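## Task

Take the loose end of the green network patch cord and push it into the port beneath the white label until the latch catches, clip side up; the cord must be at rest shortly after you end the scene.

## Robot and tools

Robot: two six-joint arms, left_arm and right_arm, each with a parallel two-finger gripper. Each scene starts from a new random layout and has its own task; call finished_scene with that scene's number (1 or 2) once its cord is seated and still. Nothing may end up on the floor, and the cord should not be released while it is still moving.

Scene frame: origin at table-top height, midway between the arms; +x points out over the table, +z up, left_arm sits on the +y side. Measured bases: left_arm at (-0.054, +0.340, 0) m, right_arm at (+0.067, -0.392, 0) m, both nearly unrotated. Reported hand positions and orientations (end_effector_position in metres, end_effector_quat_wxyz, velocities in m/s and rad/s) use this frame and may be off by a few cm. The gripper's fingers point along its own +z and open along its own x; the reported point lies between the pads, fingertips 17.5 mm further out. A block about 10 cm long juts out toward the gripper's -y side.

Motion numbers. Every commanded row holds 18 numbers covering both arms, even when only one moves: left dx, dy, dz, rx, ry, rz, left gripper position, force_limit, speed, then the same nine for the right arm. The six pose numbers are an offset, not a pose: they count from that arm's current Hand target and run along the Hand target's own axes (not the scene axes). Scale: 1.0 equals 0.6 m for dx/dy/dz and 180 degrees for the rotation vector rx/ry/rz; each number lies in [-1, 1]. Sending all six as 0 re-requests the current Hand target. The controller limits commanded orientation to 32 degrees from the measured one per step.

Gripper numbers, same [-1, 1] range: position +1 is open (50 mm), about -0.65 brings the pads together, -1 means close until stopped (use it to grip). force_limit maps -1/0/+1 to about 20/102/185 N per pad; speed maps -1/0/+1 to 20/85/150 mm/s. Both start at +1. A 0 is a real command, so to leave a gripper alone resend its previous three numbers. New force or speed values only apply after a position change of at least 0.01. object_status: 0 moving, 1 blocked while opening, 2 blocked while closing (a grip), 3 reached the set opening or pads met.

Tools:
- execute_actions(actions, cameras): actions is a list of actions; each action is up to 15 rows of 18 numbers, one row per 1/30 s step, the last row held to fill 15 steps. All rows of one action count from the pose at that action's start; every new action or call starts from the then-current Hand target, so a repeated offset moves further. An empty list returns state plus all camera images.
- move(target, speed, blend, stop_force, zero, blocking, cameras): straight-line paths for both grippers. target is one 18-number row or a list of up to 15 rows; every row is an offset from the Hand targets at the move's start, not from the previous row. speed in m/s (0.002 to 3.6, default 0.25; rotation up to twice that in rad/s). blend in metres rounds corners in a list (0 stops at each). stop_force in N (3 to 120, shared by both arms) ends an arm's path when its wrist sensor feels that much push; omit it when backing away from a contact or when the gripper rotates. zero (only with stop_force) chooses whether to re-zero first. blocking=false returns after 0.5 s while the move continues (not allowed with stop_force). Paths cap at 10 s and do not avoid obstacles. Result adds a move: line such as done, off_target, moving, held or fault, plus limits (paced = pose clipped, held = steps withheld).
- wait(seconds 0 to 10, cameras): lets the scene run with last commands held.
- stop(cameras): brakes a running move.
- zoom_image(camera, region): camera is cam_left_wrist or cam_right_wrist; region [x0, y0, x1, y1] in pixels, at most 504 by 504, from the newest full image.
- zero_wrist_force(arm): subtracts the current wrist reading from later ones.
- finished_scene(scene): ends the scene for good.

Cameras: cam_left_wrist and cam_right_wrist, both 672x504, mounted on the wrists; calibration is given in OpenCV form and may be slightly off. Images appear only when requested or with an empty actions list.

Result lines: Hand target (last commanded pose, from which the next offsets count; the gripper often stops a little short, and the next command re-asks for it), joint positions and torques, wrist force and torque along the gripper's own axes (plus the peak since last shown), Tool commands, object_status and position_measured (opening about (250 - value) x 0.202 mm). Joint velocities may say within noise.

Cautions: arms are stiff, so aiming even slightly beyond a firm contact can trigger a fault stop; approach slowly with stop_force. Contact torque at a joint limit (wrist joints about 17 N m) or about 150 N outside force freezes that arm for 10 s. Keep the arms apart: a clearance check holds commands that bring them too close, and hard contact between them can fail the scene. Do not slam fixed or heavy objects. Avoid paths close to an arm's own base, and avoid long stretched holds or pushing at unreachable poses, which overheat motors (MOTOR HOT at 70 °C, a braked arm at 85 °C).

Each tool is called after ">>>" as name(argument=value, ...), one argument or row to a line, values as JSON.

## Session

>>> execute_actions(
  actions=[],
)

Scene clock: 0.00 s.
left_arm: end_effector_position=(+0.7927, +0.4694, +0.1347) position_measured=3 object_status=3 end_effector_quat_wxyz=(+0.406, +0.772, +0.352, +0.338) | right_arm: end_effector_position=(+0.1792, -0.4540, +0.2811) position_measured=3 object_status=3 end_effector_quat_wxyz=(-0.317, +0.385, +0.751, +0.433)
Joint positions: left_arm=[0.121 -0.688 1.445 -3.362 -2.1 0.559] | right_arm=[2.45 -1.253 -2.122 -2.348 2.217 -1.677]
Joint velocities: within noise
Joint torques (N m): no reading
Wrist force (N): no reading
Wrist torque (N m): no reading
Wrist force, peak (N): no reading
Hand target: left_arm +0.7927, +0.4694, +0.1347; +0.406, +0.772, +0.352, +0.338 | right_arm +0.1792, -0.4540, +0.2811; -0.317, +0.385, +0.751, +0.433
Tool commands: left_gripper/position=+1.0 left_gripper/force_limit=+1.0 left_gripper/speed=+1.0 right_gripper/position=+1.0 right_gripper/force_limit=+1.0 right_gripper/speed=+1.0
camera_calibration:
cam_left_wrist: T_world_to_cam=[[0.512657, 0.8174, 0.262755, -0.813546], [-0.0201835, -0.294472, 0.955447, 0.0431865], [0.858356, -0.49512, -0.134465, -0.297614], [0, 0, 0, 1]] pos_world=[0.673401, 0.530355, 0.132482]
cam_right_wrist: T_world_to_cam=[[-0.514293, 0.295305, 0.805169, 0.00538455], [0.846595, 0.0247957, 0.531659, -0.268965], [0.137037, 0.955081, -0.262756, 0.610669], [0, 0, 0, 1]] pos_world=[0.14679, -0.578159, 0.299119]

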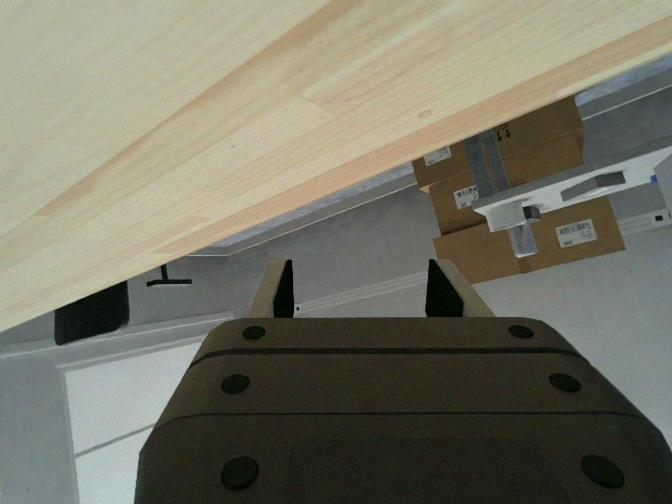

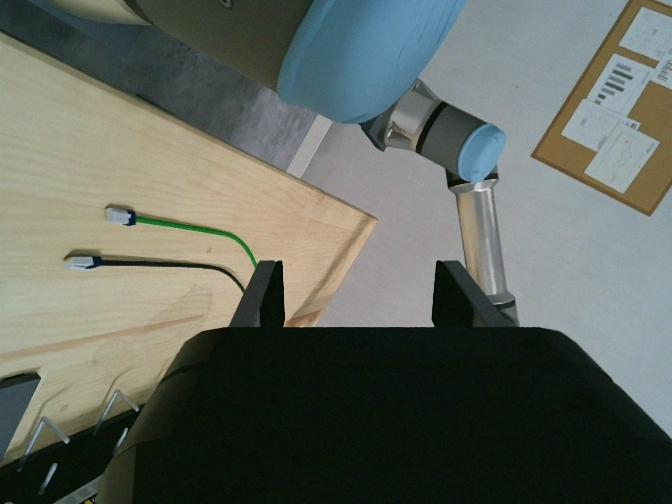

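>>> move(
  target=[
    [0.098,0.36,-0.183,0,0,0,1,1,1,0,0,0,0,0,0,1,1,1],
    [-0.80,0.413,-0.635,0.166,-0.05,0.829,1,1,1,0,0,0,0,0,0,1,1,1],
  ],
  speed=0.35,
  blend=[0.05,0],
  cameras=["all"],
)

>>> zoom_image(
  camera="cam_left_wrist",
  region=[200, 190, 640, 330],
)

Scene clock: 13.00 s.
left_arm: end_effector_position=(+0.2999, +0.1204, +0.4036) position_measured=3 object_status=3 end_effector_quat_wxyz=(-0.352, +0.615, -0.609, +0.356) | right_arm: end_effector_position=(+0.1792, -0.4540, +0.2811) position_measured=3 object_status=3 end_effector_quat_wxyz=(-0.317, +0.385, +0.751, +0.433)
Joint positions: left_arm=[-1.615 -2.264 2.145 -1.425 -0.523 1.53] | right_arm=[2.45 -1.253 -2.122 -2.348 2.217 -1.677]
Joint torques (N m): left_arm=[-5.8 -1.65 -11.46 -1.37 -0.87 -1.04] | right_arm=[-0.44 8.39 20.29 -0.12 0.96 0.26]
Wrist force (N): left_arm=[0.1 -0.3 -0.2] | right_arm=[0.1 -0.1 -0.1]
Wrist torque (N m): left_arm=[0.31 -0.08 0.67] | right_arm=[-0.01 -0.01 0.00]
Wrist force, peak (N): left_arm=[4.8 -1.7 -3.1] | right_arm=[0.1 0.0 -0.5]
Hand target: left_arm +0.2999, +0.1204, +0.4036; -0.352, +0.615, -0.609, +0.356 | right_arm +0.1792, -0.4540, +0.2811; -0.317, +0.385, +0.751, +0.433
Off the commanded pose: left_arm 0.000 m, 0 deg | right_arm 0.000 m, 0 deg.
move: done
camera_calibration:
cam_left_wrist: T_world_to_cam=[[-0.0230315, -0.999734, 0.00143088, 0.13851], [-0.752578, 0.0163954, -0.658299, 0.507082], [0.658101, -0.0162385, -0.752755, 0.240713], [0, 0, 0, 1]] pos_world=[0.226395, 0.134069, 0.514812]
cam_right_wrist: T_world_to_cam=[[-0.514293, 0.295305, 0.805169, 0.00538455], [0.846595, 0.0247957, 0.531659, -0.268965], [0.137037, 0.955081, -0.262756, 0.610669], [0, 0, 0, 1]] pos_world=[0.14679, -0.578159, 0.299119]

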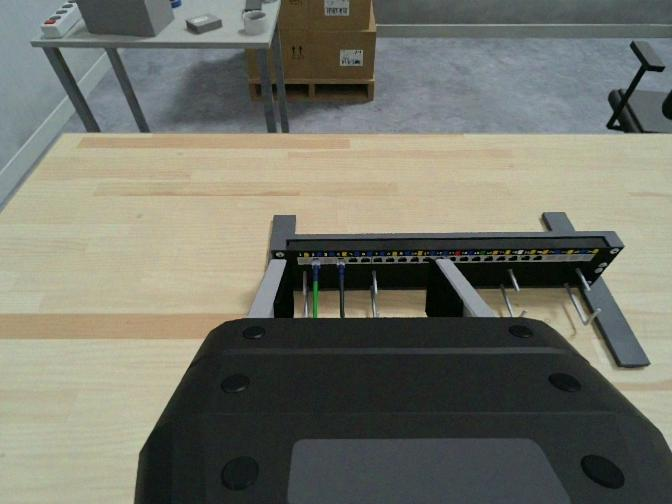

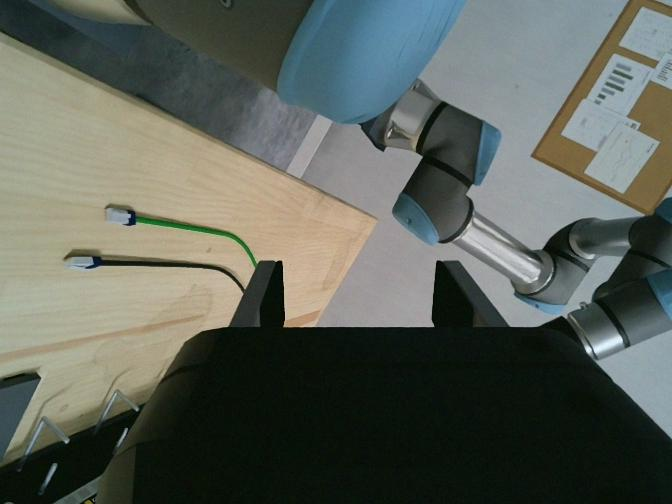

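Scaled by 1.145 from the camera's 672x504 image, which has a finer 960x720 frame.

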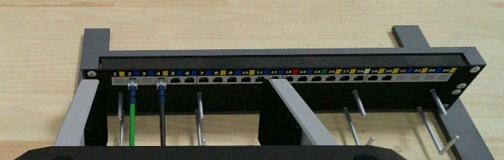

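>>> zoom_image(
  camera="cam_left_wrist",
  region=[440, 220, 640, 320],
)

>>> move(
  target=[0,-0.06,-0.13,-0.222,0,0,1,1,1,0,0,0,0,0,0,1,1,1],
  cameras=["cam_left_wrist"],
)

Scaled by 2.520 from the camera's 672x504 image, which has a finer 960x720 frame.

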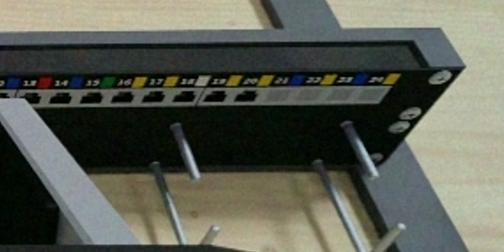

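Scene clock: 17.43 s.
left_arm: end_effector_position=(+0.2504, +0.1208, +0.4737) position_measured=3 object_status=3 end_effector_quat_wxyz=(-0.120, +0.698, -0.694, +0.126) | right_arm: end_effector_position=(+0.1792, -0.4540, +0.2811) position_measured=3 object_status=3 end_effector_quat_wxyz=(-0.317, +0.385, +0.751, +0.433)
Joint positions: left_arm=[-1.268 -2.013 1.598 -1.281 -1.242 1.916] | right_arm=[2.45 -1.253 -2.122 -2.348 2.217 -1.677]
Joint torques (N m): left_arm=[6.48 -0.22 -31.51 -3.2 -1.48 1.21] | right_arm=[0.43 7.94 20.47 0.04 0.93 0.39]
Wrist force (N): left_arm=[0.0 0.0 0.0] | right_arm=[0.2 -0.2 0.0]
Wrist torque (N m): left_arm=[0.24 -0.24 0.45] | right_arm=[-0.03 -0.02 0.00]
Wrist force, peak (N): left_arm=[3.7 0.6 3.3] | right_arm=[0.1 -0.3 -0.5]
Hand target: left_arm +0.2503, +0.1208, +0.4737; -0.120, +0.698, -0.694, +0.126 | right_arm +0.1792, -0.4540, +0.2811; -0.317, +0.385, +0.751, +0.433
Off the commanded pose: left_arm 0.000 m, 0 deg | right_arm 0.000 m, 0 deg.
move: done
camera_calibration:
cam_left_wrist: T_world_to_cam=[[-0.0213114, -0.999563, 0.0205088, 0.128248], [-0.999547, 0.0208664, -0.0216747, 0.275697], [0.0212372, -0.0209614, -0.999555, 0.603018], [0, 0, 0, 1]] pos_world=[0.265499, 0.135079, 0.606095]
Images, in order (width x height): cam_left_wrist 672x504.

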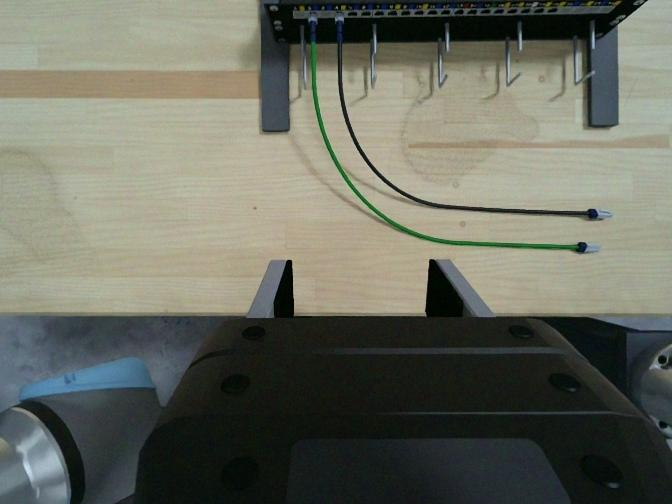

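>>> move(
  target=[0,0,0,0,0,0,1,1,1,-0.2,0.397,-0.078,-0.087,-0.04,0.67,1,1,1],
  speed=0.35,
  cameras=["cam_right_wrist"],
)

Scene clock: 31.73 s.
left_arm: end_effector_position=(+0.2503, +0.1208, +0.4737) position_measured=3 object_status=3 end_effector_quat_wxyz=(-0.120, +0.698, -0.694, +0.126) | right_arm: end_effector_position=(+0.4493, -0.4540, +0.3009) position_measured=3 object_status=3 end_effector_quat_wxyz=(-0.447, +0.895, +0.000, +0.001) end_effector_velocity=(+0.000, +0.000, +0.000) end_effector_angular_velocity=(+0.001, +0.006, -0.004)
Joint positions: left_arm=[-1.268 -2.013 1.598 -1.281 -1.243 1.916] | right_arm=[2.81 -1.512 -1.865 -1.735 2.431 1.059]
Joint velocities: left_arm=[within noise] | right_arm=[0.001 0 0 0 0.001 0.007]
Joint torques (N m): left_arm=[-6.44 -8.96 -28.96 -2.53 1.59 -0.89] | right_arm=[-4.52 39.12 9.33 0.07 4.41 0.95]
Wrist force (N): left_arm=[0.1 0.1 -0.1] | right_arm=[0.4 -1.4 1.0]
Wrist torque (N m): left_arm=[0.26 -0.25 0.45] | right_arm=[0.60 -0.76 -0.02]
Wrist force, peak (N): left_arm=[-0.2 -0.5 -0.2] | right_arm=[1.8 -2.1 0.3]
Hand target: left_arm +0.2503, +0.1208, +0.4737; -0.120, +0.698, -0.694, +0.126 | right_arm +0.4493, -0.4540, +0.3009; -0.447, +0.895, +0.000, +0.001
Off the commanded pose: left_arm 0.000 m, 0 deg | right_arm 0.000 m, 0 deg.
move: done
camera_calibration:
cam_right_wrist: T_world_to_cam=[[0.999876, 0.00392839, 0.0152542, -0.446624], [0.0118237, -0.827032, -0.562031, -0.190837], [0.0104078, 0.562142, -0.826975, 0.627039], [0, 0, 0, 1]] pos_world=[0.442299, -0.508559, 0.418102]
Images, in order (width x height): cam_right_wrist 672x504.

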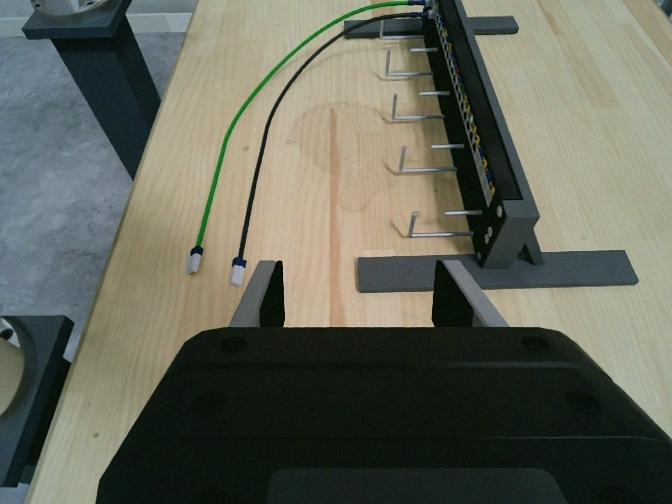

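>>> move(
  target=[0.4767,0.156,0.5535,0.087,0.251,0.435,0.4,-1,-0.5,0,0,0,0,0,0,1,1,1],
  cameras=["all"],
  speed=0.3,
)

>>> zoom_image(
  camera="cam_left_wrist",
  region=[250, 120, 430, 300],
)

Scene clock: 38.27 s.
left_arm: end_effector_position=(+0.2776, -0.1681, +0.1323) position_measured=92 object_status=3 end_effector_quat_wxyz=(+0.001, -0.002, +0.938, -0.346) | right_arm: end_effector_position=(+0.4493, -0.4540, +0.3009) position_measured=3 object_status=3 end_effector_quat_wxyz=(-0.447, +0.895, +0.000, +0.001)
Joint positions: left_arm=[-1.112 -1.276 2.147 -3.089 -1.876 3.522] | right_arm=[2.81 -1.511 -1.866 -1.735 2.431 1.06]
Joint torques (N m): left_arm=[-6.3 -20.69 -9.59 -4.64 -0.94 0.93] | right_arm=[-6.1 38.95 8.33 0.34 4.32 -0.68]
Wrist force (N): left_arm=[-0.3 -0.8 -0.2] | right_arm=[0.5 -1.2 1.0]
Wrist torque (N m): left_arm=[0.15 -0.13 0.56] | right_arm=[0.62 -0.77 -0.02]
Wrist force, peak (N): left_arm=[-1.6 -1.8 0.4] | right_arm=[0.8 -1.3 1.1]
Hand target: left_arm +0.2775, -0.1681, +0.1321; +0.001, -0.002, +0.938, -0.346 | right_arm +0.4493, -0.4540, +0.3009; -0.447, +0.895, +0.000, +0.001
Off the commanded pose: left_arm 0.000 m, 0 deg | right_arm 0.000 m, 0 deg.
move: done
camera_calibration:
cam_left_wrist: T_world_to_cam=[[-0.99971, 0.0240583, 0.001192, 0.293247], [0.0219285, 0.929457, -0.368277, 0.21645], [-0.00996802, -0.368144, -0.929715, 0.196218], [0, 0, 0, 1]] pos_world=[0.290371, -0.136, 0.26179]
cam_right_wrist: T_world_to_cam=[[0.999877, 0.00384398, 0.0151984, -0.446644], [0.0117234, -0.826986, -0.562101, -0.19074], [0.0104082, 0.56221, -0.826929, 0.627054], [0, 0, 0, 1]] pos_world=[0.442299, -0.508559, 0.418102]

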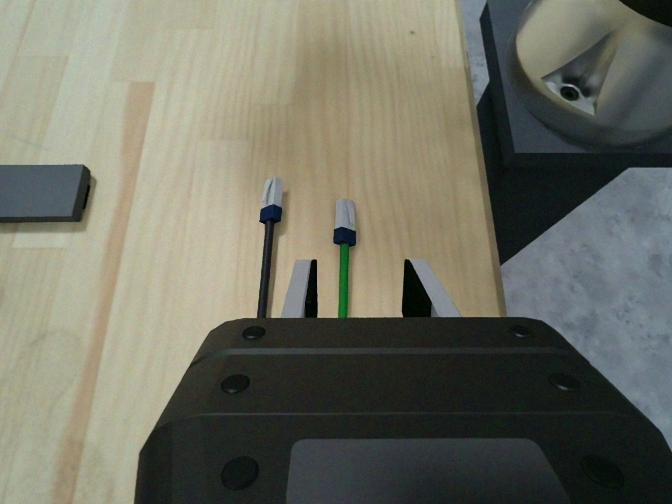

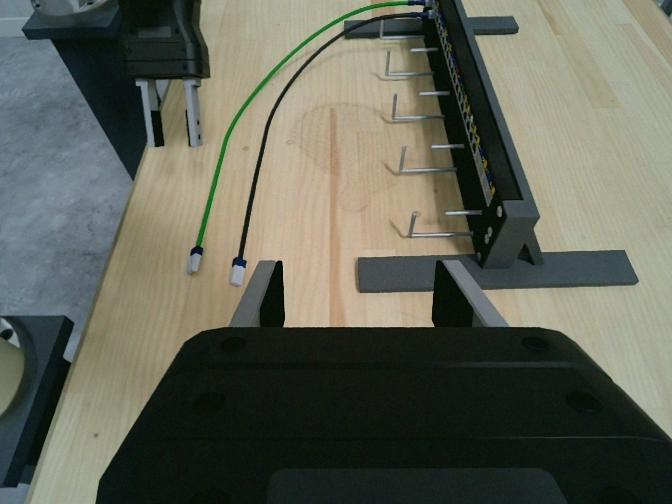

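Scaled by 2.800 from the camera's 672x504 image, which has a finer 960x720 frame.

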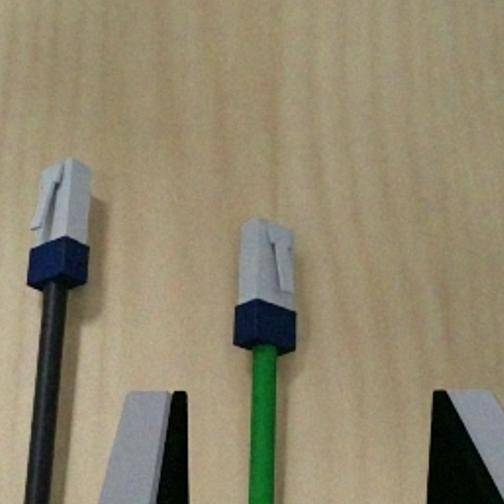

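>>> move(
  target=[0.003,0.0357,0.1315,0.108,0.0058,0.0068,0.4,-1,-0.5,0,0,0,0,0,0,1,1,1],
  cameras=["all"],
  speed=0.2,
)

>>> zoom_image(
  camera="cam_left_wrist",
  region=[230, 170, 450, 335],
)

>>> zoom_image(
  camera="cam_right_wrist",
  region=[140, 180, 260, 300],
)

Scene clock: 47.37 s.
left_arm: end_effector_position=(+0.2760, -0.2030, +0.0584) position_measured=92 object_status=3 end_effector_quat_wxyz=(-0.003, +0.012, +0.866, -0.499) end_effector_velocity=(-0.001, +0.000, +0.000) end_effector_angular_velocity=(-0.003, -0.001, -0.002) | right_arm: end_effector_position=(+0.4493, -0.4540, +0.3009) position_measured=3 object_status=3 end_effector_quat_wxyz=(-0.447, +0.895, +0.000, +0.001)
Joint positions: left_arm=[-1.082 -0.853 2.146 -3.841 -2.03 3.439] | right_arm=[2.81 -1.511 -1.866 -1.735 2.431 1.06]
Joint velocities: left_arm=[-0.001 0.002 0 -0.005 -0.001 0] | right_arm=[within noise]
Joint torques (N m): left_arm=[-5.44 -27.58 -0.01 -6.04 0.82 0.05] | right_arm=[-5.18 39.71 8.67 0.5 4.26 -0.71]
Wrist force (N): left_arm=[0.0 -0.7 -0.1] | right_arm=[0.6 -1.3 0.8]
Wrist torque (N m): left_arm=[0.22 -0.12 0.73] | right_arm=[0.60 -0.78 -0.02]
Wrist force, peak (N): left_arm=[0.5 -2.4 -0.9] | right_arm=[0.8 -1.4 1.1]
Hand target: left_arm +0.2759, -0.2030, +0.0582; -0.004, +0.012, +0.866, -0.499 | right_arm +0.4493, -0.4540, +0.3009; -0.447, +0.895, +0.000, +0.001
Off the commanded pose: left_arm 0.000 m, 0 deg | right_arm 0.000 m, 0 deg.
move: done
camera_calibration:
cam_left_wrist: T_world_to_cam=[[-0.998619, 0.0508943, -0.0130329, 0.29855], [0.0469395, 0.752922, -0.656433, 0.195827], [-0.0235959, -0.656138, -0.754272, 0.0496142], [0, 0, 0, 1]] pos_world=[0.290116, -0.130083, 0.169861]
cam_right_wrist: T_world_to_cam=[[0.999877, 0.00384398, 0.0151984, -0.446644], [0.0117234, -0.826986, -0.562101, -0.19074], [0.0104082, 0.56221, -0.826929, 0.627054], [0, 0, 0, 1]] pos_world=[0.442299, -0.508559, 0.418102]

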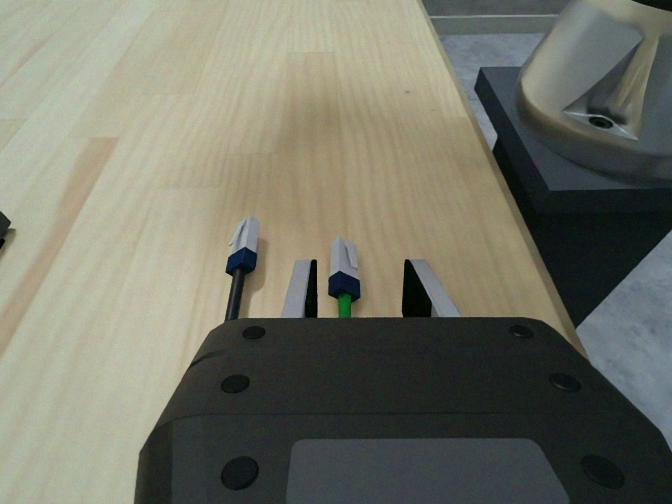

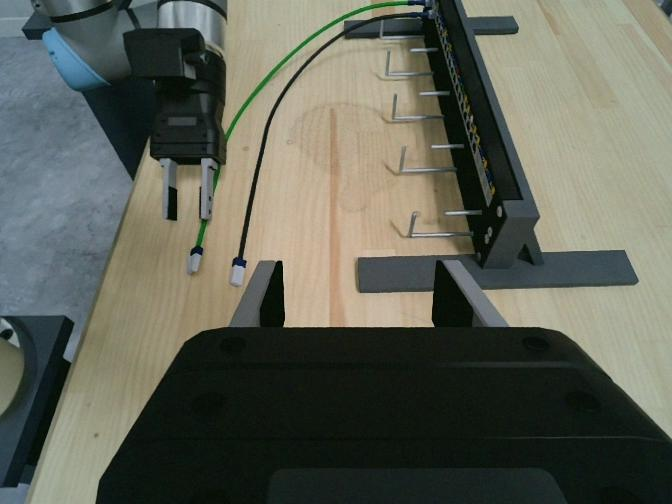

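Scaled by 2.291 from the camera's 672x504 image, which has a finer 960x720 frame.

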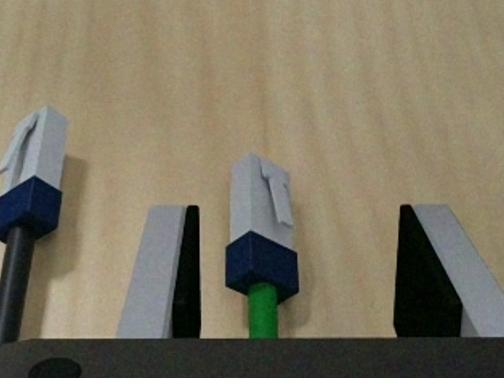

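Scaled by 4.200 from the camera's 672x504 image, which has a finer 960x720 frame.

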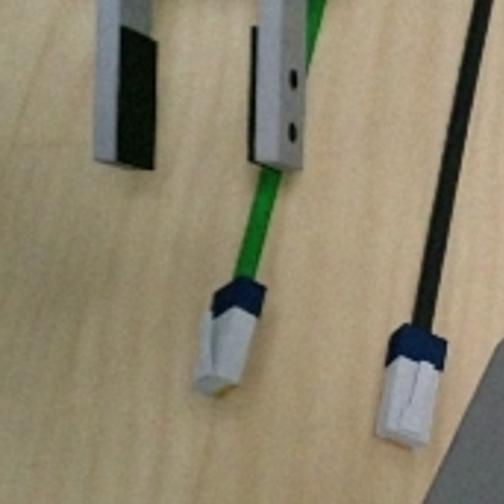

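>>> move(
  target=[
    [0.001,0.0175,0.0697,0,0,0,0.4,-1,-0.5,0,0,0,0,0,0,1,1,1],
  ],
  cameras=["all"],
  speed=0.05,
  stop_force=8,
)

>>> zoom_image(
  camera="cam_left_wrist",
  region=[230, 170, 450, 335],
)

>>> zoom_image(
  camera="cam_right_wrist",
  region=[140, 200, 240, 300],
)

Scene clock: 56.17 s.
left_arm: end_effector_position=(+0.2748, -0.2339, +0.0281) position_measured=92 object_status=3 end_effector_quat_wxyz=(-0.004, +0.012, +0.866, -0.499) | right_arm: end_effector_position=(+0.4493, -0.4540, +0.3009) position_measured=3 object_status=3 end_effector_quat_wxyz=(-0.447, +0.895, +0.000, +0.001)
Joint positions: left_arm=[-1.117 -0.756 2.067 -3.869 -2.001 3.417] | right_arm=[2.81 -1.511 -1.866 -1.735 2.431 1.06]
Joint torques (N m): left_arm=[5.93 -64.63 2.9 -1.28 -2.26 1.01] | right_arm=[-4.86 39.45 8.82 0.67 4.33 -0.63]
Wrist force (N): left_arm=[-0.6 -5.1 -1.7] | right_arm=[0.6 -1.4 0.9]
Wrist torque (N m): left_arm=[0.15 -0.02 0.66] | right_arm=[0.59 -0.78 -0.02]
Wrist force, peak (N): left_arm=[0.0 -7.7 -5.5] | right_arm=[0.8 -1.5 1.1]
Hand target: left_arm +0.2748, -0.2339, +0.0282; -0.004, +0.012, +0.866, -0.499 | right_arm +0.4493, -0.4540, +0.3009; -0.447, +0.895, +0.000, +0.001
Off the commanded pose: left_arm 0.000 m, 0 deg | right_arm 0.000 m, 0 deg.
move: done
camera_calibration:
cam_left_wrist: T_world_to_cam=[[-0.998614, 0.0510251, -0.0128758, 0.298528], [0.0469367, 0.752966, -0.656383, 0.199325], [-0.0237969, -0.656078, -0.754318, 0.00660585], [0, 0, 0, 1]] pos_world=[0.288916, -0.160984, 0.139661]
cam_right_wrist: T_world_to_cam=[[0.999877, 0.00384398, 0.0151984, -0.446644], [0.0117234, -0.826986, -0.562101, -0.19074], [0.0104082, 0.56221, -0.826929, 0.627054], [0, 0, 0, 1]] pos_world=[0.442299, -0.508559, 0.418102]

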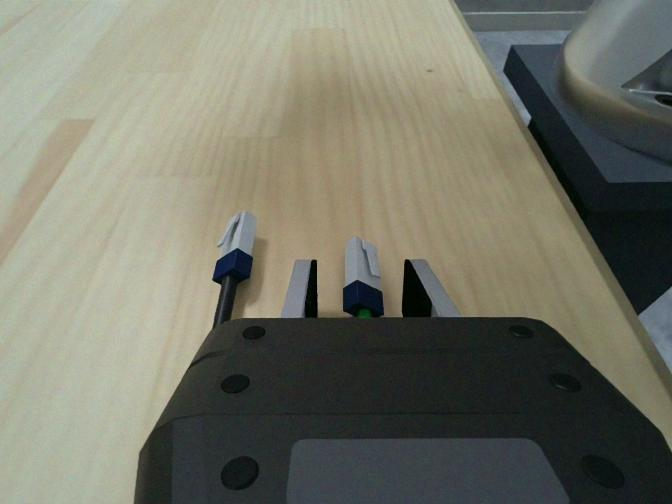

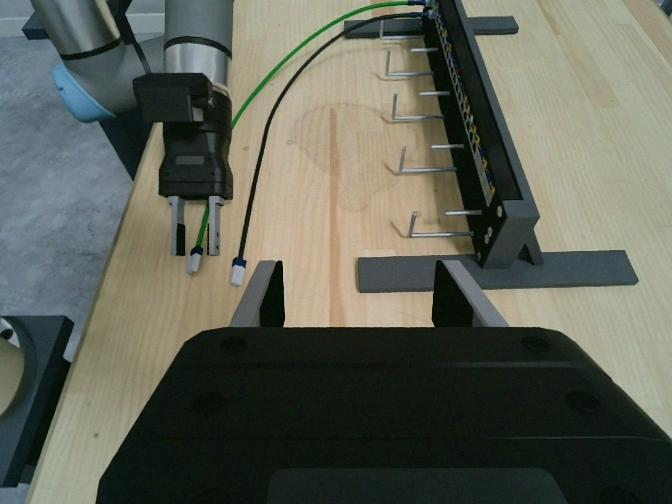

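Scaled by 2.291 from the camera's 672x504 image, which has a finer 960x720 frame.

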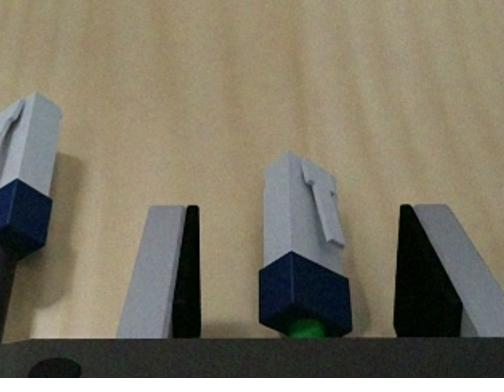

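Scaled by 5.040 from the camera's 672x504 image, which has a finer 960x720 frame.

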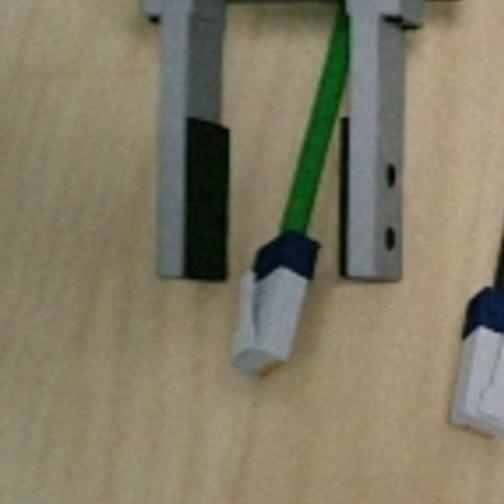

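>>> move(
  target=[
    [0,0,0,0,0,0,-1,-0.8,-1,0,0,0,0,0,0,1,1,1],
    [0,-0.0722,-0.0417,0,0,0,-1,-0.8,-1,0,0,0,0,0,0,1,1,1],
  ],
  cameras=["all"],
  speed=0.1,
)

>>> zoom_image(
  camera="cam_left_wrist",
  region=[310, 220, 410, 320],
)

>>> zoom_image(
  camera="cam_right_wrist",
  region=[140, 180, 240, 280],
)

Scene clock: 69.17 s.
left_arm: end_effector_position=(+0.2744, -0.2339, +0.0782) position_measured=188 object_status=2 end_effector_quat_wxyz=(-0.004, +0.012, +0.866, -0.499) | right_arm: end_effector_position=(+0.4493, -0.4540, +0.3009) position_measured=3 object_status=3 end_effector_quat_wxyz=(-0.447, +0.895, +0.000, +0.001)
Joint positions: left_arm=[-1.117 -0.884 2.089 -3.762 -2 3.417] | right_arm=[2.81 -1.511 -1.866 -1.735 2.431 1.06]
Joint torques (N m): left_arm=[-11.65 -37.09 -23.98 -4.6 1.89 0.53] | right_arm=[-5.62 39.54 8.69 0.83 4.33 -0.6]
Wrist force (N): left_arm=[0.1 -0.6 -0.3] | right_arm=[0.6 -1.3 0.9]
Wrist torque (N m): left_arm=[0.26 -0.12 0.70] | right_arm=[0.61 -0.78 -0.02]
Wrist force, peak (N): left_arm=[0.7 -5.1 -2.8] | right_arm=[0.7 -1.5 1.1]
Hand target: left_arm +0.2745, -0.2340, +0.0782; -0.004, +0.012, +0.866, -0.499 | right_arm +0.4493, -0.4540, +0.3009; -0.447, +0.895, +0.000, +0.001
Off the commanded pose: left_arm 0.000 m, 0 deg | right_arm 0.000 m, 0 deg.
move: done
camera_calibration:
cam_left_wrist: T_world_to_cam=[[-0.998619, 0.0509494, -0.0128106, 0.29885], [0.0468368, 0.752971, -0.656385, 0.232254], [-0.0237964, -0.656079, -0.754317, 0.0443897], [0, 0, 0, 1]] pos_world=[0.288616, -0.160984, 0.18976]
cam_right_wrist: T_world_to_cam=[[0.999877, 0.00384398, 0.0151984, -0.446644], [0.0117234, -0.826986, -0.562101, -0.19074], [0.0104082, 0.56221, -0.826929, 0.627054], [0, 0, 0, 1]] pos_world=[0.442299, -0.508559, 0.418102]

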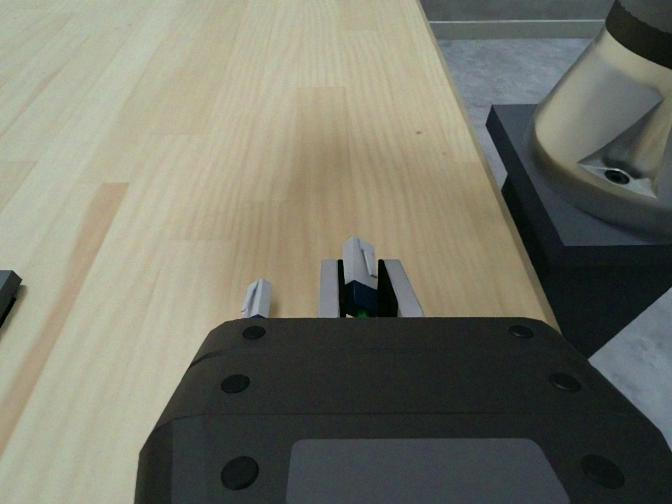

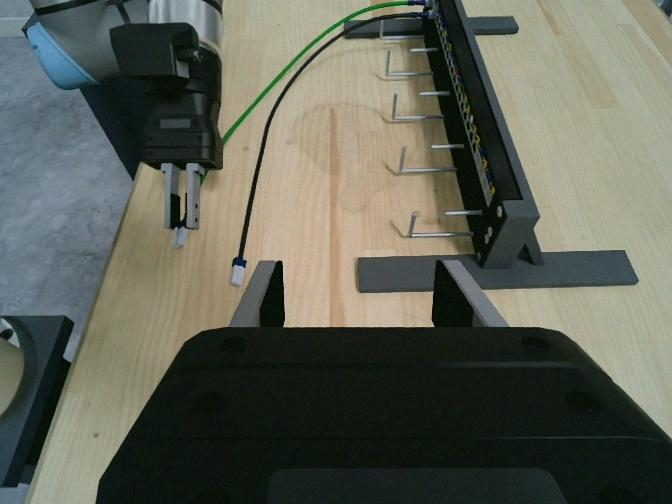

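Scaled by 5.040 from the camera's 672x504 image, which has a finer 960x720 frame.

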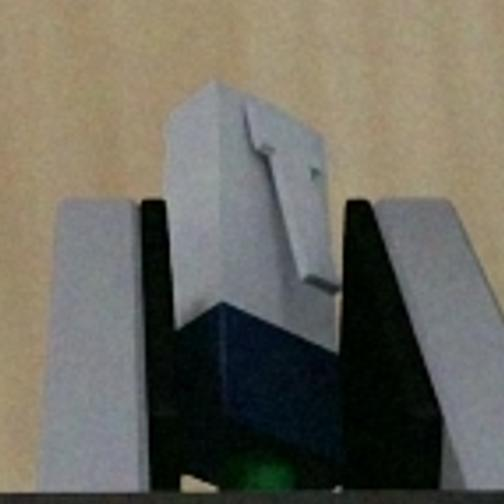

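Scaled by 5.040 from the camera's 672x504 image, which has a finer 960x720 frame.

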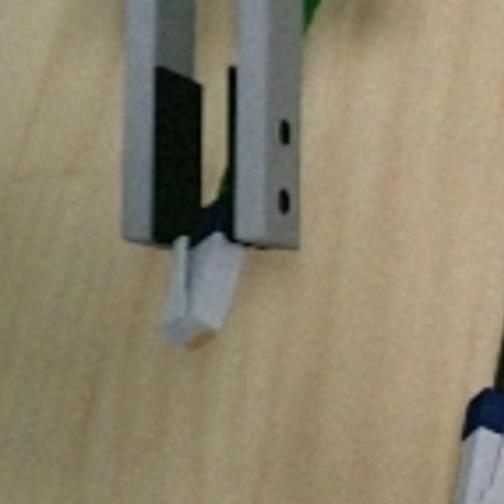

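>>> move(
  target=[-0.305,0.0065,-0.215,0,-0.448,-0.2585,-1,-0.8,-1,0,0,0,0,0,0,1,1,1],
  speed=0.2,
)

>>> move(
  target=[-0.013,0.003,0.0017,0,0.0833,-0.1443,-1,-0.8,-1,0,0,0,0,0,0,1,1,1],
  speed=0.2,
  cameras=["all"],
)

>>> zoom_image(
  camera="cam_left_wrist",
  region=[240, 180, 460, 320],
)

Scene clock: 91.10 s.
left_arm: end_effector_position=(+0.4598, -0.1248, +0.1407) position_measured=188 object_status=2 end_effector_quat_wxyz=(-0.361, +0.620, -0.602, +0.350) end_effector_velocity=(-0.001, -0.001, -0.001) end_effector_angular_velocity=(-0.001, +0.002, +0.001) | right_arm: end_effector_position=(+0.4493, -0.4540, +0.3009) position_measured=3 object_status=3 end_effector_quat_wxyz=(-0.447, +0.895, +0.000, +0.001)
Joint positions: left_arm=[-1.292 -1.067 1.973 -2.922 -0.58 2.091] | right_arm=[2.81 -1.511 -1.866 -1.735 2.431 1.06]
Joint velocities: left_arm=[-0.002 0 -0.001 0.005 -0.001 -0.006] | right_arm=[within noise]
Joint torques (N m): left_arm=[-5.37 -46.12 -6.71 -1.2 -0.23 -1.34] | right_arm=[-4.85 39.11 7.75 1.25 4.21 -0.57]
Wrist force (N): left_arm=[0.4 -0.6 -0.7] | right_arm=[0.5 -1.2 1.3]
Wrist torque (N m): left_arm=[0.21 -0.08 0.77] | right_arm=[0.62 -0.76 -0.02]
Wrist force, peak (N): left_arm=[1.1 -0.1 -1.6] | right_arm=[0.8 -1.5 1.0]
Hand target: left_arm +0.4598, -0.1248, +0.1405; -0.361, +0.620, -0.602, +0.349 | right_arm +0.4493, -0.4540, +0.3009; -0.447, +0.895, +0.000, +0.001
Off the commanded pose: left_arm 0.000 m, 0 deg | right_arm 0.000 m, 0 deg.
move: done

Scene clock: 92.90 s.
left_arm: end_effector_position=(+0.4596, -0.1169, +0.1382) position_measured=188 object_status=2 end_effector_quat_wxyz=(-0.193, +0.689, -0.490, +0.498) | right_arm: end_effector_position=(+0.4493, -0.4540, +0.3009) position_measured=3 object_status=3 end_effector_quat_wxyz=(-0.447, +0.895, +0.000, +0.001)
Joint positions: left_arm=[-1.25 -1.004 2.095 -3.532 -0.727 1.995] | right_arm=[2.81 -1.511 -1.866 -1.735 2.431 1.06]
Joint torques (N m): left_arm=[-5.81 -62.89 -27.23 -5.62 4.68 -1.06] | right_arm=[-4.44 38.68 8.4 1.12 4.29 -0.76]
Wrist force (N): left_arm=[-0.4 0.1 -0.3] | right_arm=[0.6 -1.3 0.9]
Wrist torque (N m): left_arm=[0.41 0.15 0.70] | right_arm=[0.61 -0.77 -0.02]
Wrist force, peak (N): left_arm=[0.5 -0.5 -1.2] | right_arm=[0.5 -1.5 1.1]
Hand target: left_arm +0.4595, -0.1170, +0.1385; -0.193, +0.689, -0.490, +0.499 | right_arm +0.4493, -0.4540, +0.3009; -0.447, +0.895, +0.000, +0.001
Off the commanded pose: left_arm 0.000 m, 0 deg | right_arm 0.000 m, 0 deg.
move: done
camera_calibration:
cam_left_wrist: T_world_to_cam=[[-0.00359743, -0.871087, 0.491115, -0.156202], [-0.739666, -0.328189, -0.587525, 0.400448], [0.672964, -0.365375, -0.643133, -0.13077], [0, 0, 0, 1]] pos_world=[0.38364, -0.0524228, 0.227883]
cam_right_wrist: T_world_to_cam=[[0.999877, 0.00384398, 0.0151984, -0.446644], [0.0117234, -0.826986, -0.562101, -0.19074], [0.0104082, 0.56221, -0.826929, 0.627054], [0, 0, 0, 1]] pos_world=[0.442299, -0.508559, 0.418102]

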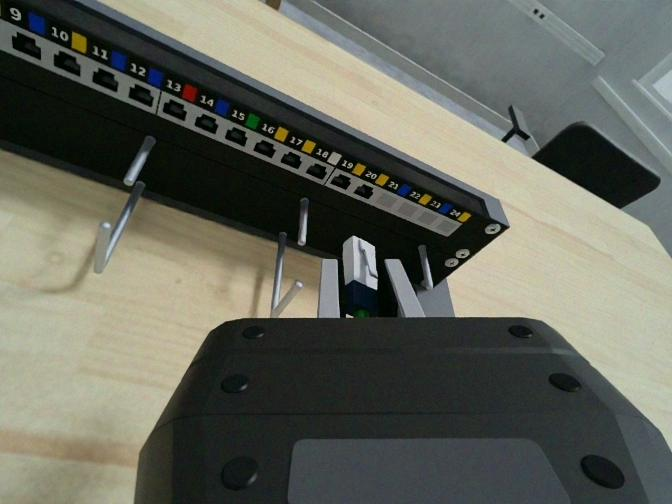

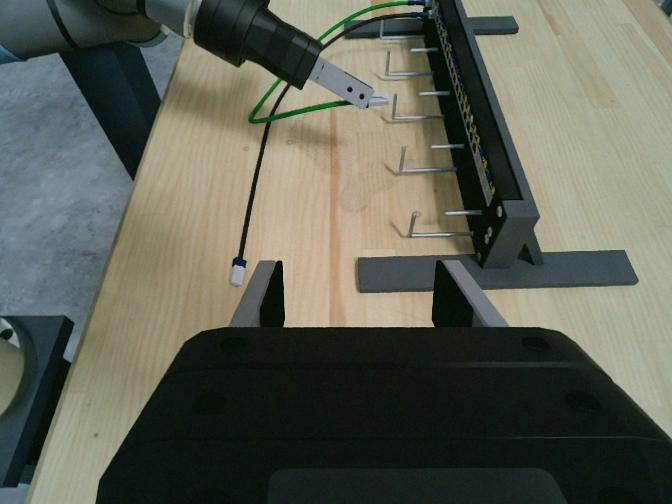

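Scaled by 2.291 from the camera's 672x504 image, which has a finer 960x720 frame.

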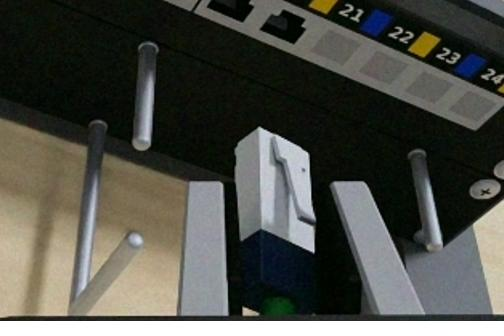

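>>> zoom_image(
  camera="cam_left_wrist",
  region=[280, 130, 380, 210],
)

Scaled by 5.040 from the camera's 672x504 image, which has a finer 960x720 frame.

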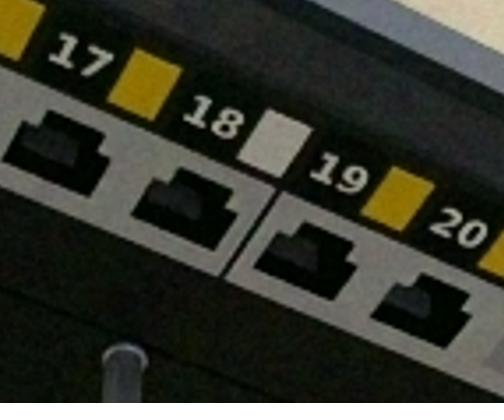

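>>> zoom_image(
  camera="cam_left_wrist",
  region=[310, 220, 410, 320],
)

Scaled by 5.040 from the camera's 672x504 image, which has a finer 960x720 frame.

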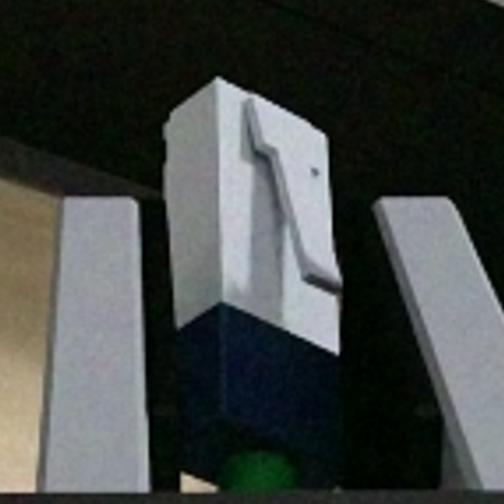

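>>> move(
  target=[-0.0393,-0.0153,0.0883,0,0.015,-0.033,-1,-0.8,-1,0,0,0,0,0,0,1,1,1],
  speed=0.08,
  stop_force=12,
  cameras=["all"],
)

>>> zoom_image(
  camera="cam_left_wrist",
  region=[280, 170, 400, 290],
)

>>> zoom_image(
  camera="cam_right_wrist",
  region=[340, 40, 500, 200],
)

Scene clock: 132.13 s.
left_arm: end_effector_position=(+0.5098, -0.1043, +0.1110) position_measured=188 object_status=2 end_effector_quat_wxyz=(-0.155, +0.701, -0.458, +0.524) | right_arm: end_effector_position=(+0.4493, -0.4540, +0.3009) position_measured=3 object_status=3 end_effector_quat_wxyz=(-0.447, +0.895, +0.000, +0.001)
Joint positions: left_arm=[-1.136 -0.876 2.023 -3.717 -0.839 2.031] | right_arm=[2.81 -1.511 -1.866 -1.735 2.431 1.06]
Joint torques (N m): left_arm=[5.91 -68.09 -1.6 -5.52 1.24 -1.15] | right_arm=[-4.73 38.59 8.4 1.63 4.23 -0.59]
Wrist force (N): left_arm=[-0.6 0.0 -0.5] | right_arm=[0.5 -1.5 1.0]
Wrist torque (N m): left_arm=[0.38 0.24 0.60] | right_arm=[0.58 -0.77 -0.02]
Wrist force, peak (N): left_arm=[1.2 -0.5 -2.1] | right_arm=[0.5 -1.4 1.3]
Hand target: left_arm +0.5098, -0.1043, +0.1110; -0.155, +0.701, -0.458, +0.524 | right_arm +0.4493, -0.4540, +0.3009; -0.447, +0.895, +0.000, +0.001
Off the commanded pose: left_arm 0.000 m, 0 deg | right_arm 0.000 m, 0 deg.
move: done
camera_calibration:
cam_left_wrist: T_world_to_cam=[[0.00492506, -0.809492, 0.58711, -0.140153], [-0.737504, -0.39944, -0.544551, 0.41239], [0.675325, -0.430314, -0.598971, -0.190404], [0, 0, 0, 1]] pos_world=[0.433414, -0.0306611, 0.192806]
cam_right_wrist: T_world_to_cam=[[0.999877, 0.00384398, 0.0151984, -0.446644], [0.0117234, -0.826986, -0.562101, -0.19074], [0.0104082, 0.56221, -0.826929, 0.627054], [0, 0, 0, 1]] pos_world=[0.442299, -0.508559, 0.418102]

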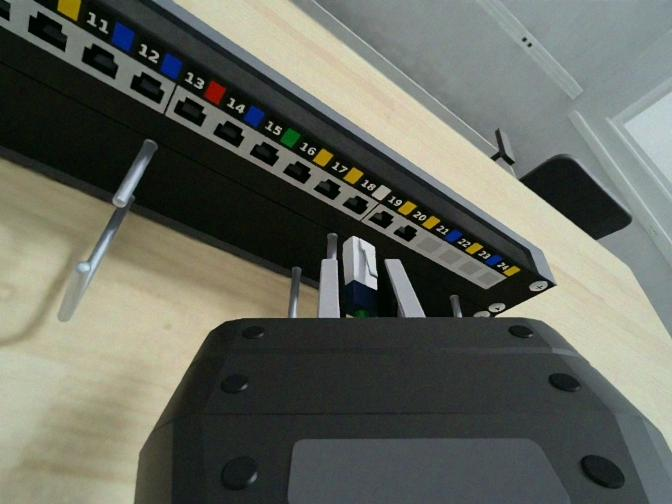

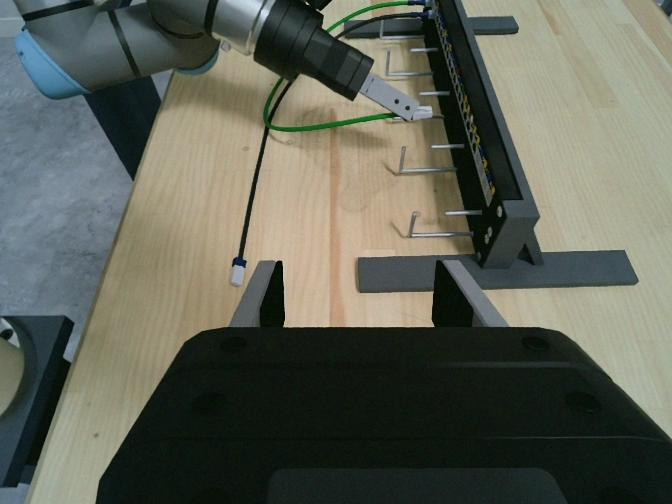

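Scaled by 4.200 from the camera's 672x504 image, which has a finer 960x720 frame.

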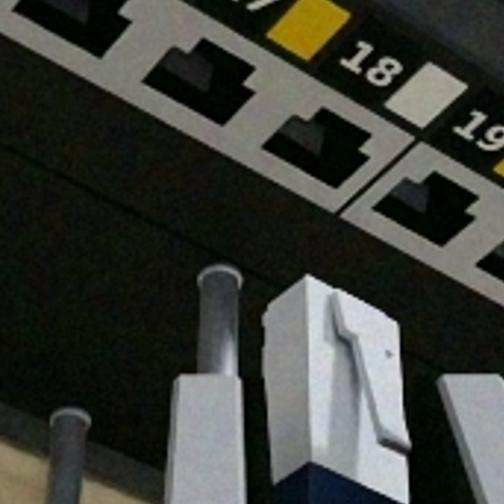

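Scaled by 3.150 from the camera's 672x504 image, which has a finer 960x720 frame.

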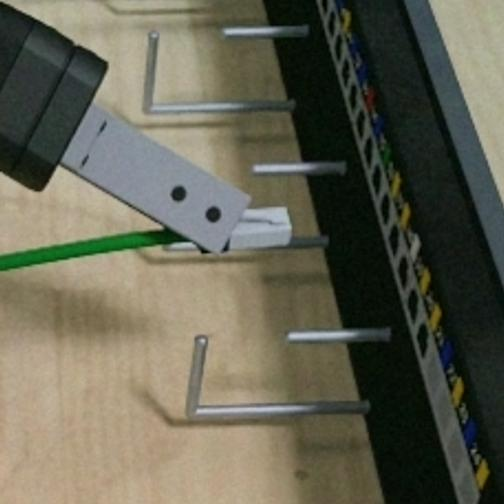

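>>> move(
  target=[-0.0018,-0.0125,0.0312,0.0017,-0.002,-0.0011,-1,-0.8,-1,0,0,0,0,0,0,1,1,1],
  speed=0.03,
  stop_force=6,
  cameras=["cam_left_wrist"],
)

>>> zoom_image(
  camera="cam_left_wrist",
  region=[320, 190, 410, 280],
)

Scene clock: 149.13 s.
left_arm: end_effector_position=(+0.5298, -0.1043, +0.1080) position_measured=188 object_status=2 end_effector_quat_wxyz=(-0.157, +0.703, -0.454, +0.523) | right_arm: end_effector_position=(+0.4493, -0.4540, +0.3009) position_measured=3 object_status=3 end_effector_quat_wxyz=(-0.447, +0.895, +0.000, +0.001)
Joint positions: left_arm=[-1.103 -0.85 1.975 -3.707 -0.859 2.048] | right_arm=[2.81 -1.511 -1.866 -1.735 2.431 1.06]
Joint torques (N m): left_arm=[-6.16 -69.04 -1.29 -5.65 4.13 -1.19] | right_arm=[-4.14 39.16 9.2 1.75 4.05 -0.78]
Wrist force (N): left_arm=[-0.6 0.1 -0.8] | right_arm=[0.7 -1.2 0.7]
Wrist torque (N m): left_arm=[0.38 0.22 0.58] | right_arm=[0.62 -0.79 -0.02]
Wrist force, peak (N): left_arm=[1.1 1.4 -2.0] | right_arm=[0.9 -1.4 1.1]
Hand target: left_arm +0.5298, -0.1043, +0.1080; -0.157, +0.703, -0.454, +0.523 | right_arm +0.4493, -0.4540, +0.3009; -0.447, +0.895, +0.000, +0.001
Off the commanded pose: left_arm 0.000 m, 0 deg | right_arm 0.000 m, 0 deg.
move: done
camera_calibration:
cam_left_wrist: T_world_to_cam=[[0.0121013, -0.809501, 0.586993, -0.142351], [-0.73388, -0.405918, -0.544657, 0.42292], [0.679172, -0.424191, -0.598989, -0.207014], [0, 0, 0, 1]] pos_world=[0.452693, -0.0313759, 0.189906]
Images, in order (width x height): cam_left_wrist 672x504.

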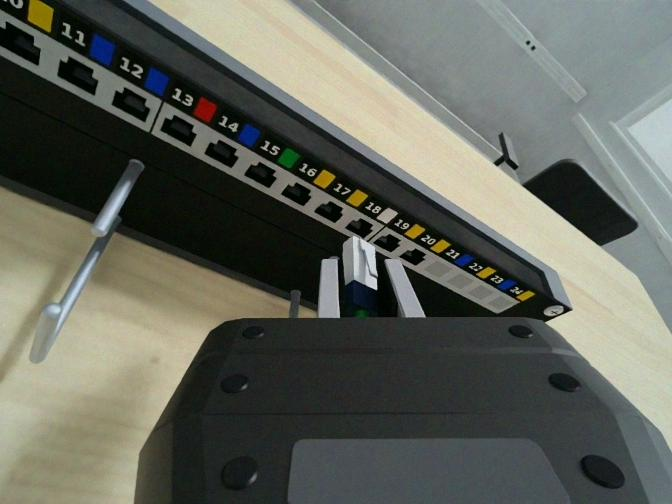

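Scaled by 5.600 from the camera's 672x504 image, which has a finer 960x720 frame.

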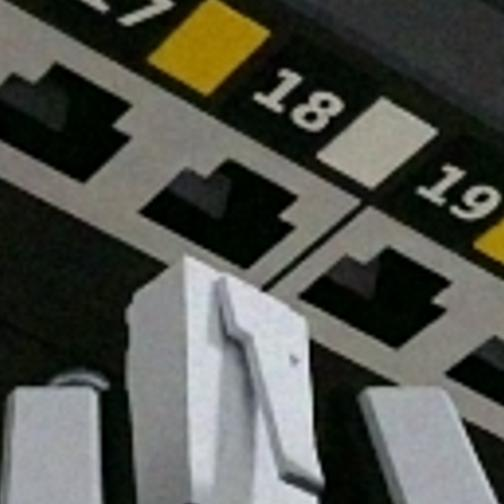

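>>> move(
  target=[-0.0003,-0.0032,0.0135,0,0,0,-1,-0.8,-1,0,0,0,0,0,0,1,1,1],
  speed=0.015,
  stop_force=5,
  cameras=["cam_left_wrist"],
)

>>> zoom_image(
  camera="cam_left_wrist",
  region=[330, 200, 410, 280],
)

Scene clock: 163.13 s.
left_arm: end_effector_position=(+0.5378, -0.1052, +0.1060) position_measured=188 object_status=2 end_effector_quat_wxyz=(-0.157, +0.703, -0.454, +0.523) | right_arm: end_effector_position=(+0.4493, -0.4540, +0.3009) position_measured=3 object_status=3 end_effector_quat_wxyz=(-0.447, +0.895, +0.000, +0.001)
Joint positions: left_arm=[-1.09 -0.837 1.954 -3.705 -0.871 2.057] | right_arm=[2.81 -1.511 -1.866 -1.735 2.431 1.06]
Joint torques (N m): left_arm=[-6.19 -70.19 -1.04 -5.21 3.56 -0.82] | right_arm=[-4.89 39.35 8.1 1.94 3.98 -0.76]
Wrist force (N): left_arm=[-0.5 -0.1 -0.8] | right_arm=[0.6 -1.3 0.9]
Wrist torque (N m): left_arm=[0.36 0.22 0.56] | right_arm=[0.60 -0.78 -0.02]
Wrist force, peak (N): left_arm=[0.8 -0.1 -1.6] | right_arm=[0.8 -1.5 1.2]
Hand target: left_arm +0.5378, -0.1052, +0.1060; -0.157, +0.703, -0.454, +0.523 | right_arm +0.4493, -0.4540, +0.3009; -0.447, +0.895, +0.000, +0.001
Off the commanded pose: left_arm 0.000 m, 0 deg | right_arm 0.000 m, 0 deg.
move: done
camera_calibration:
cam_left_wrist: T_world_to_cam=[[0.0120988, -0.809503, 0.586991, -0.142002], [-0.73388, -0.405915, -0.544659, 0.42741], [0.679172, -0.424191, -0.598989, -0.214095], [0, 0, 0, 1]] pos_world=[0.460793, -0.0322759, 0.187906]
Images, in order (width x height): cam_left_wrist 672x504.

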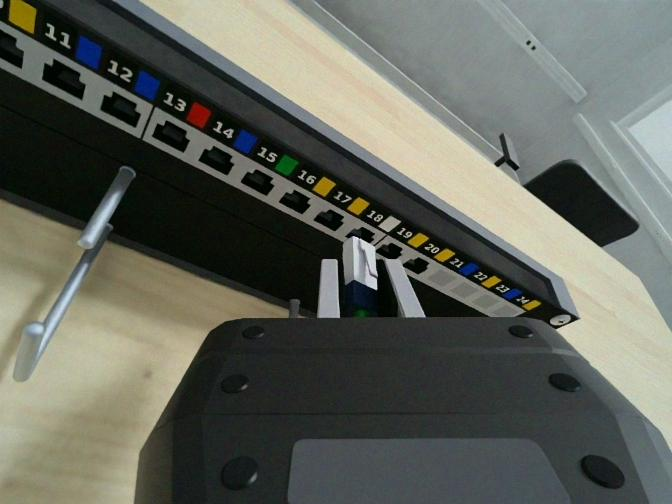

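Scaled by 6.300 from the camera's 672x504 image, which has a finer 960x720 frame.

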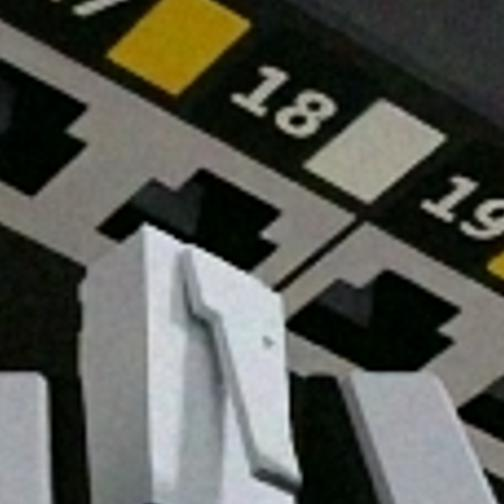

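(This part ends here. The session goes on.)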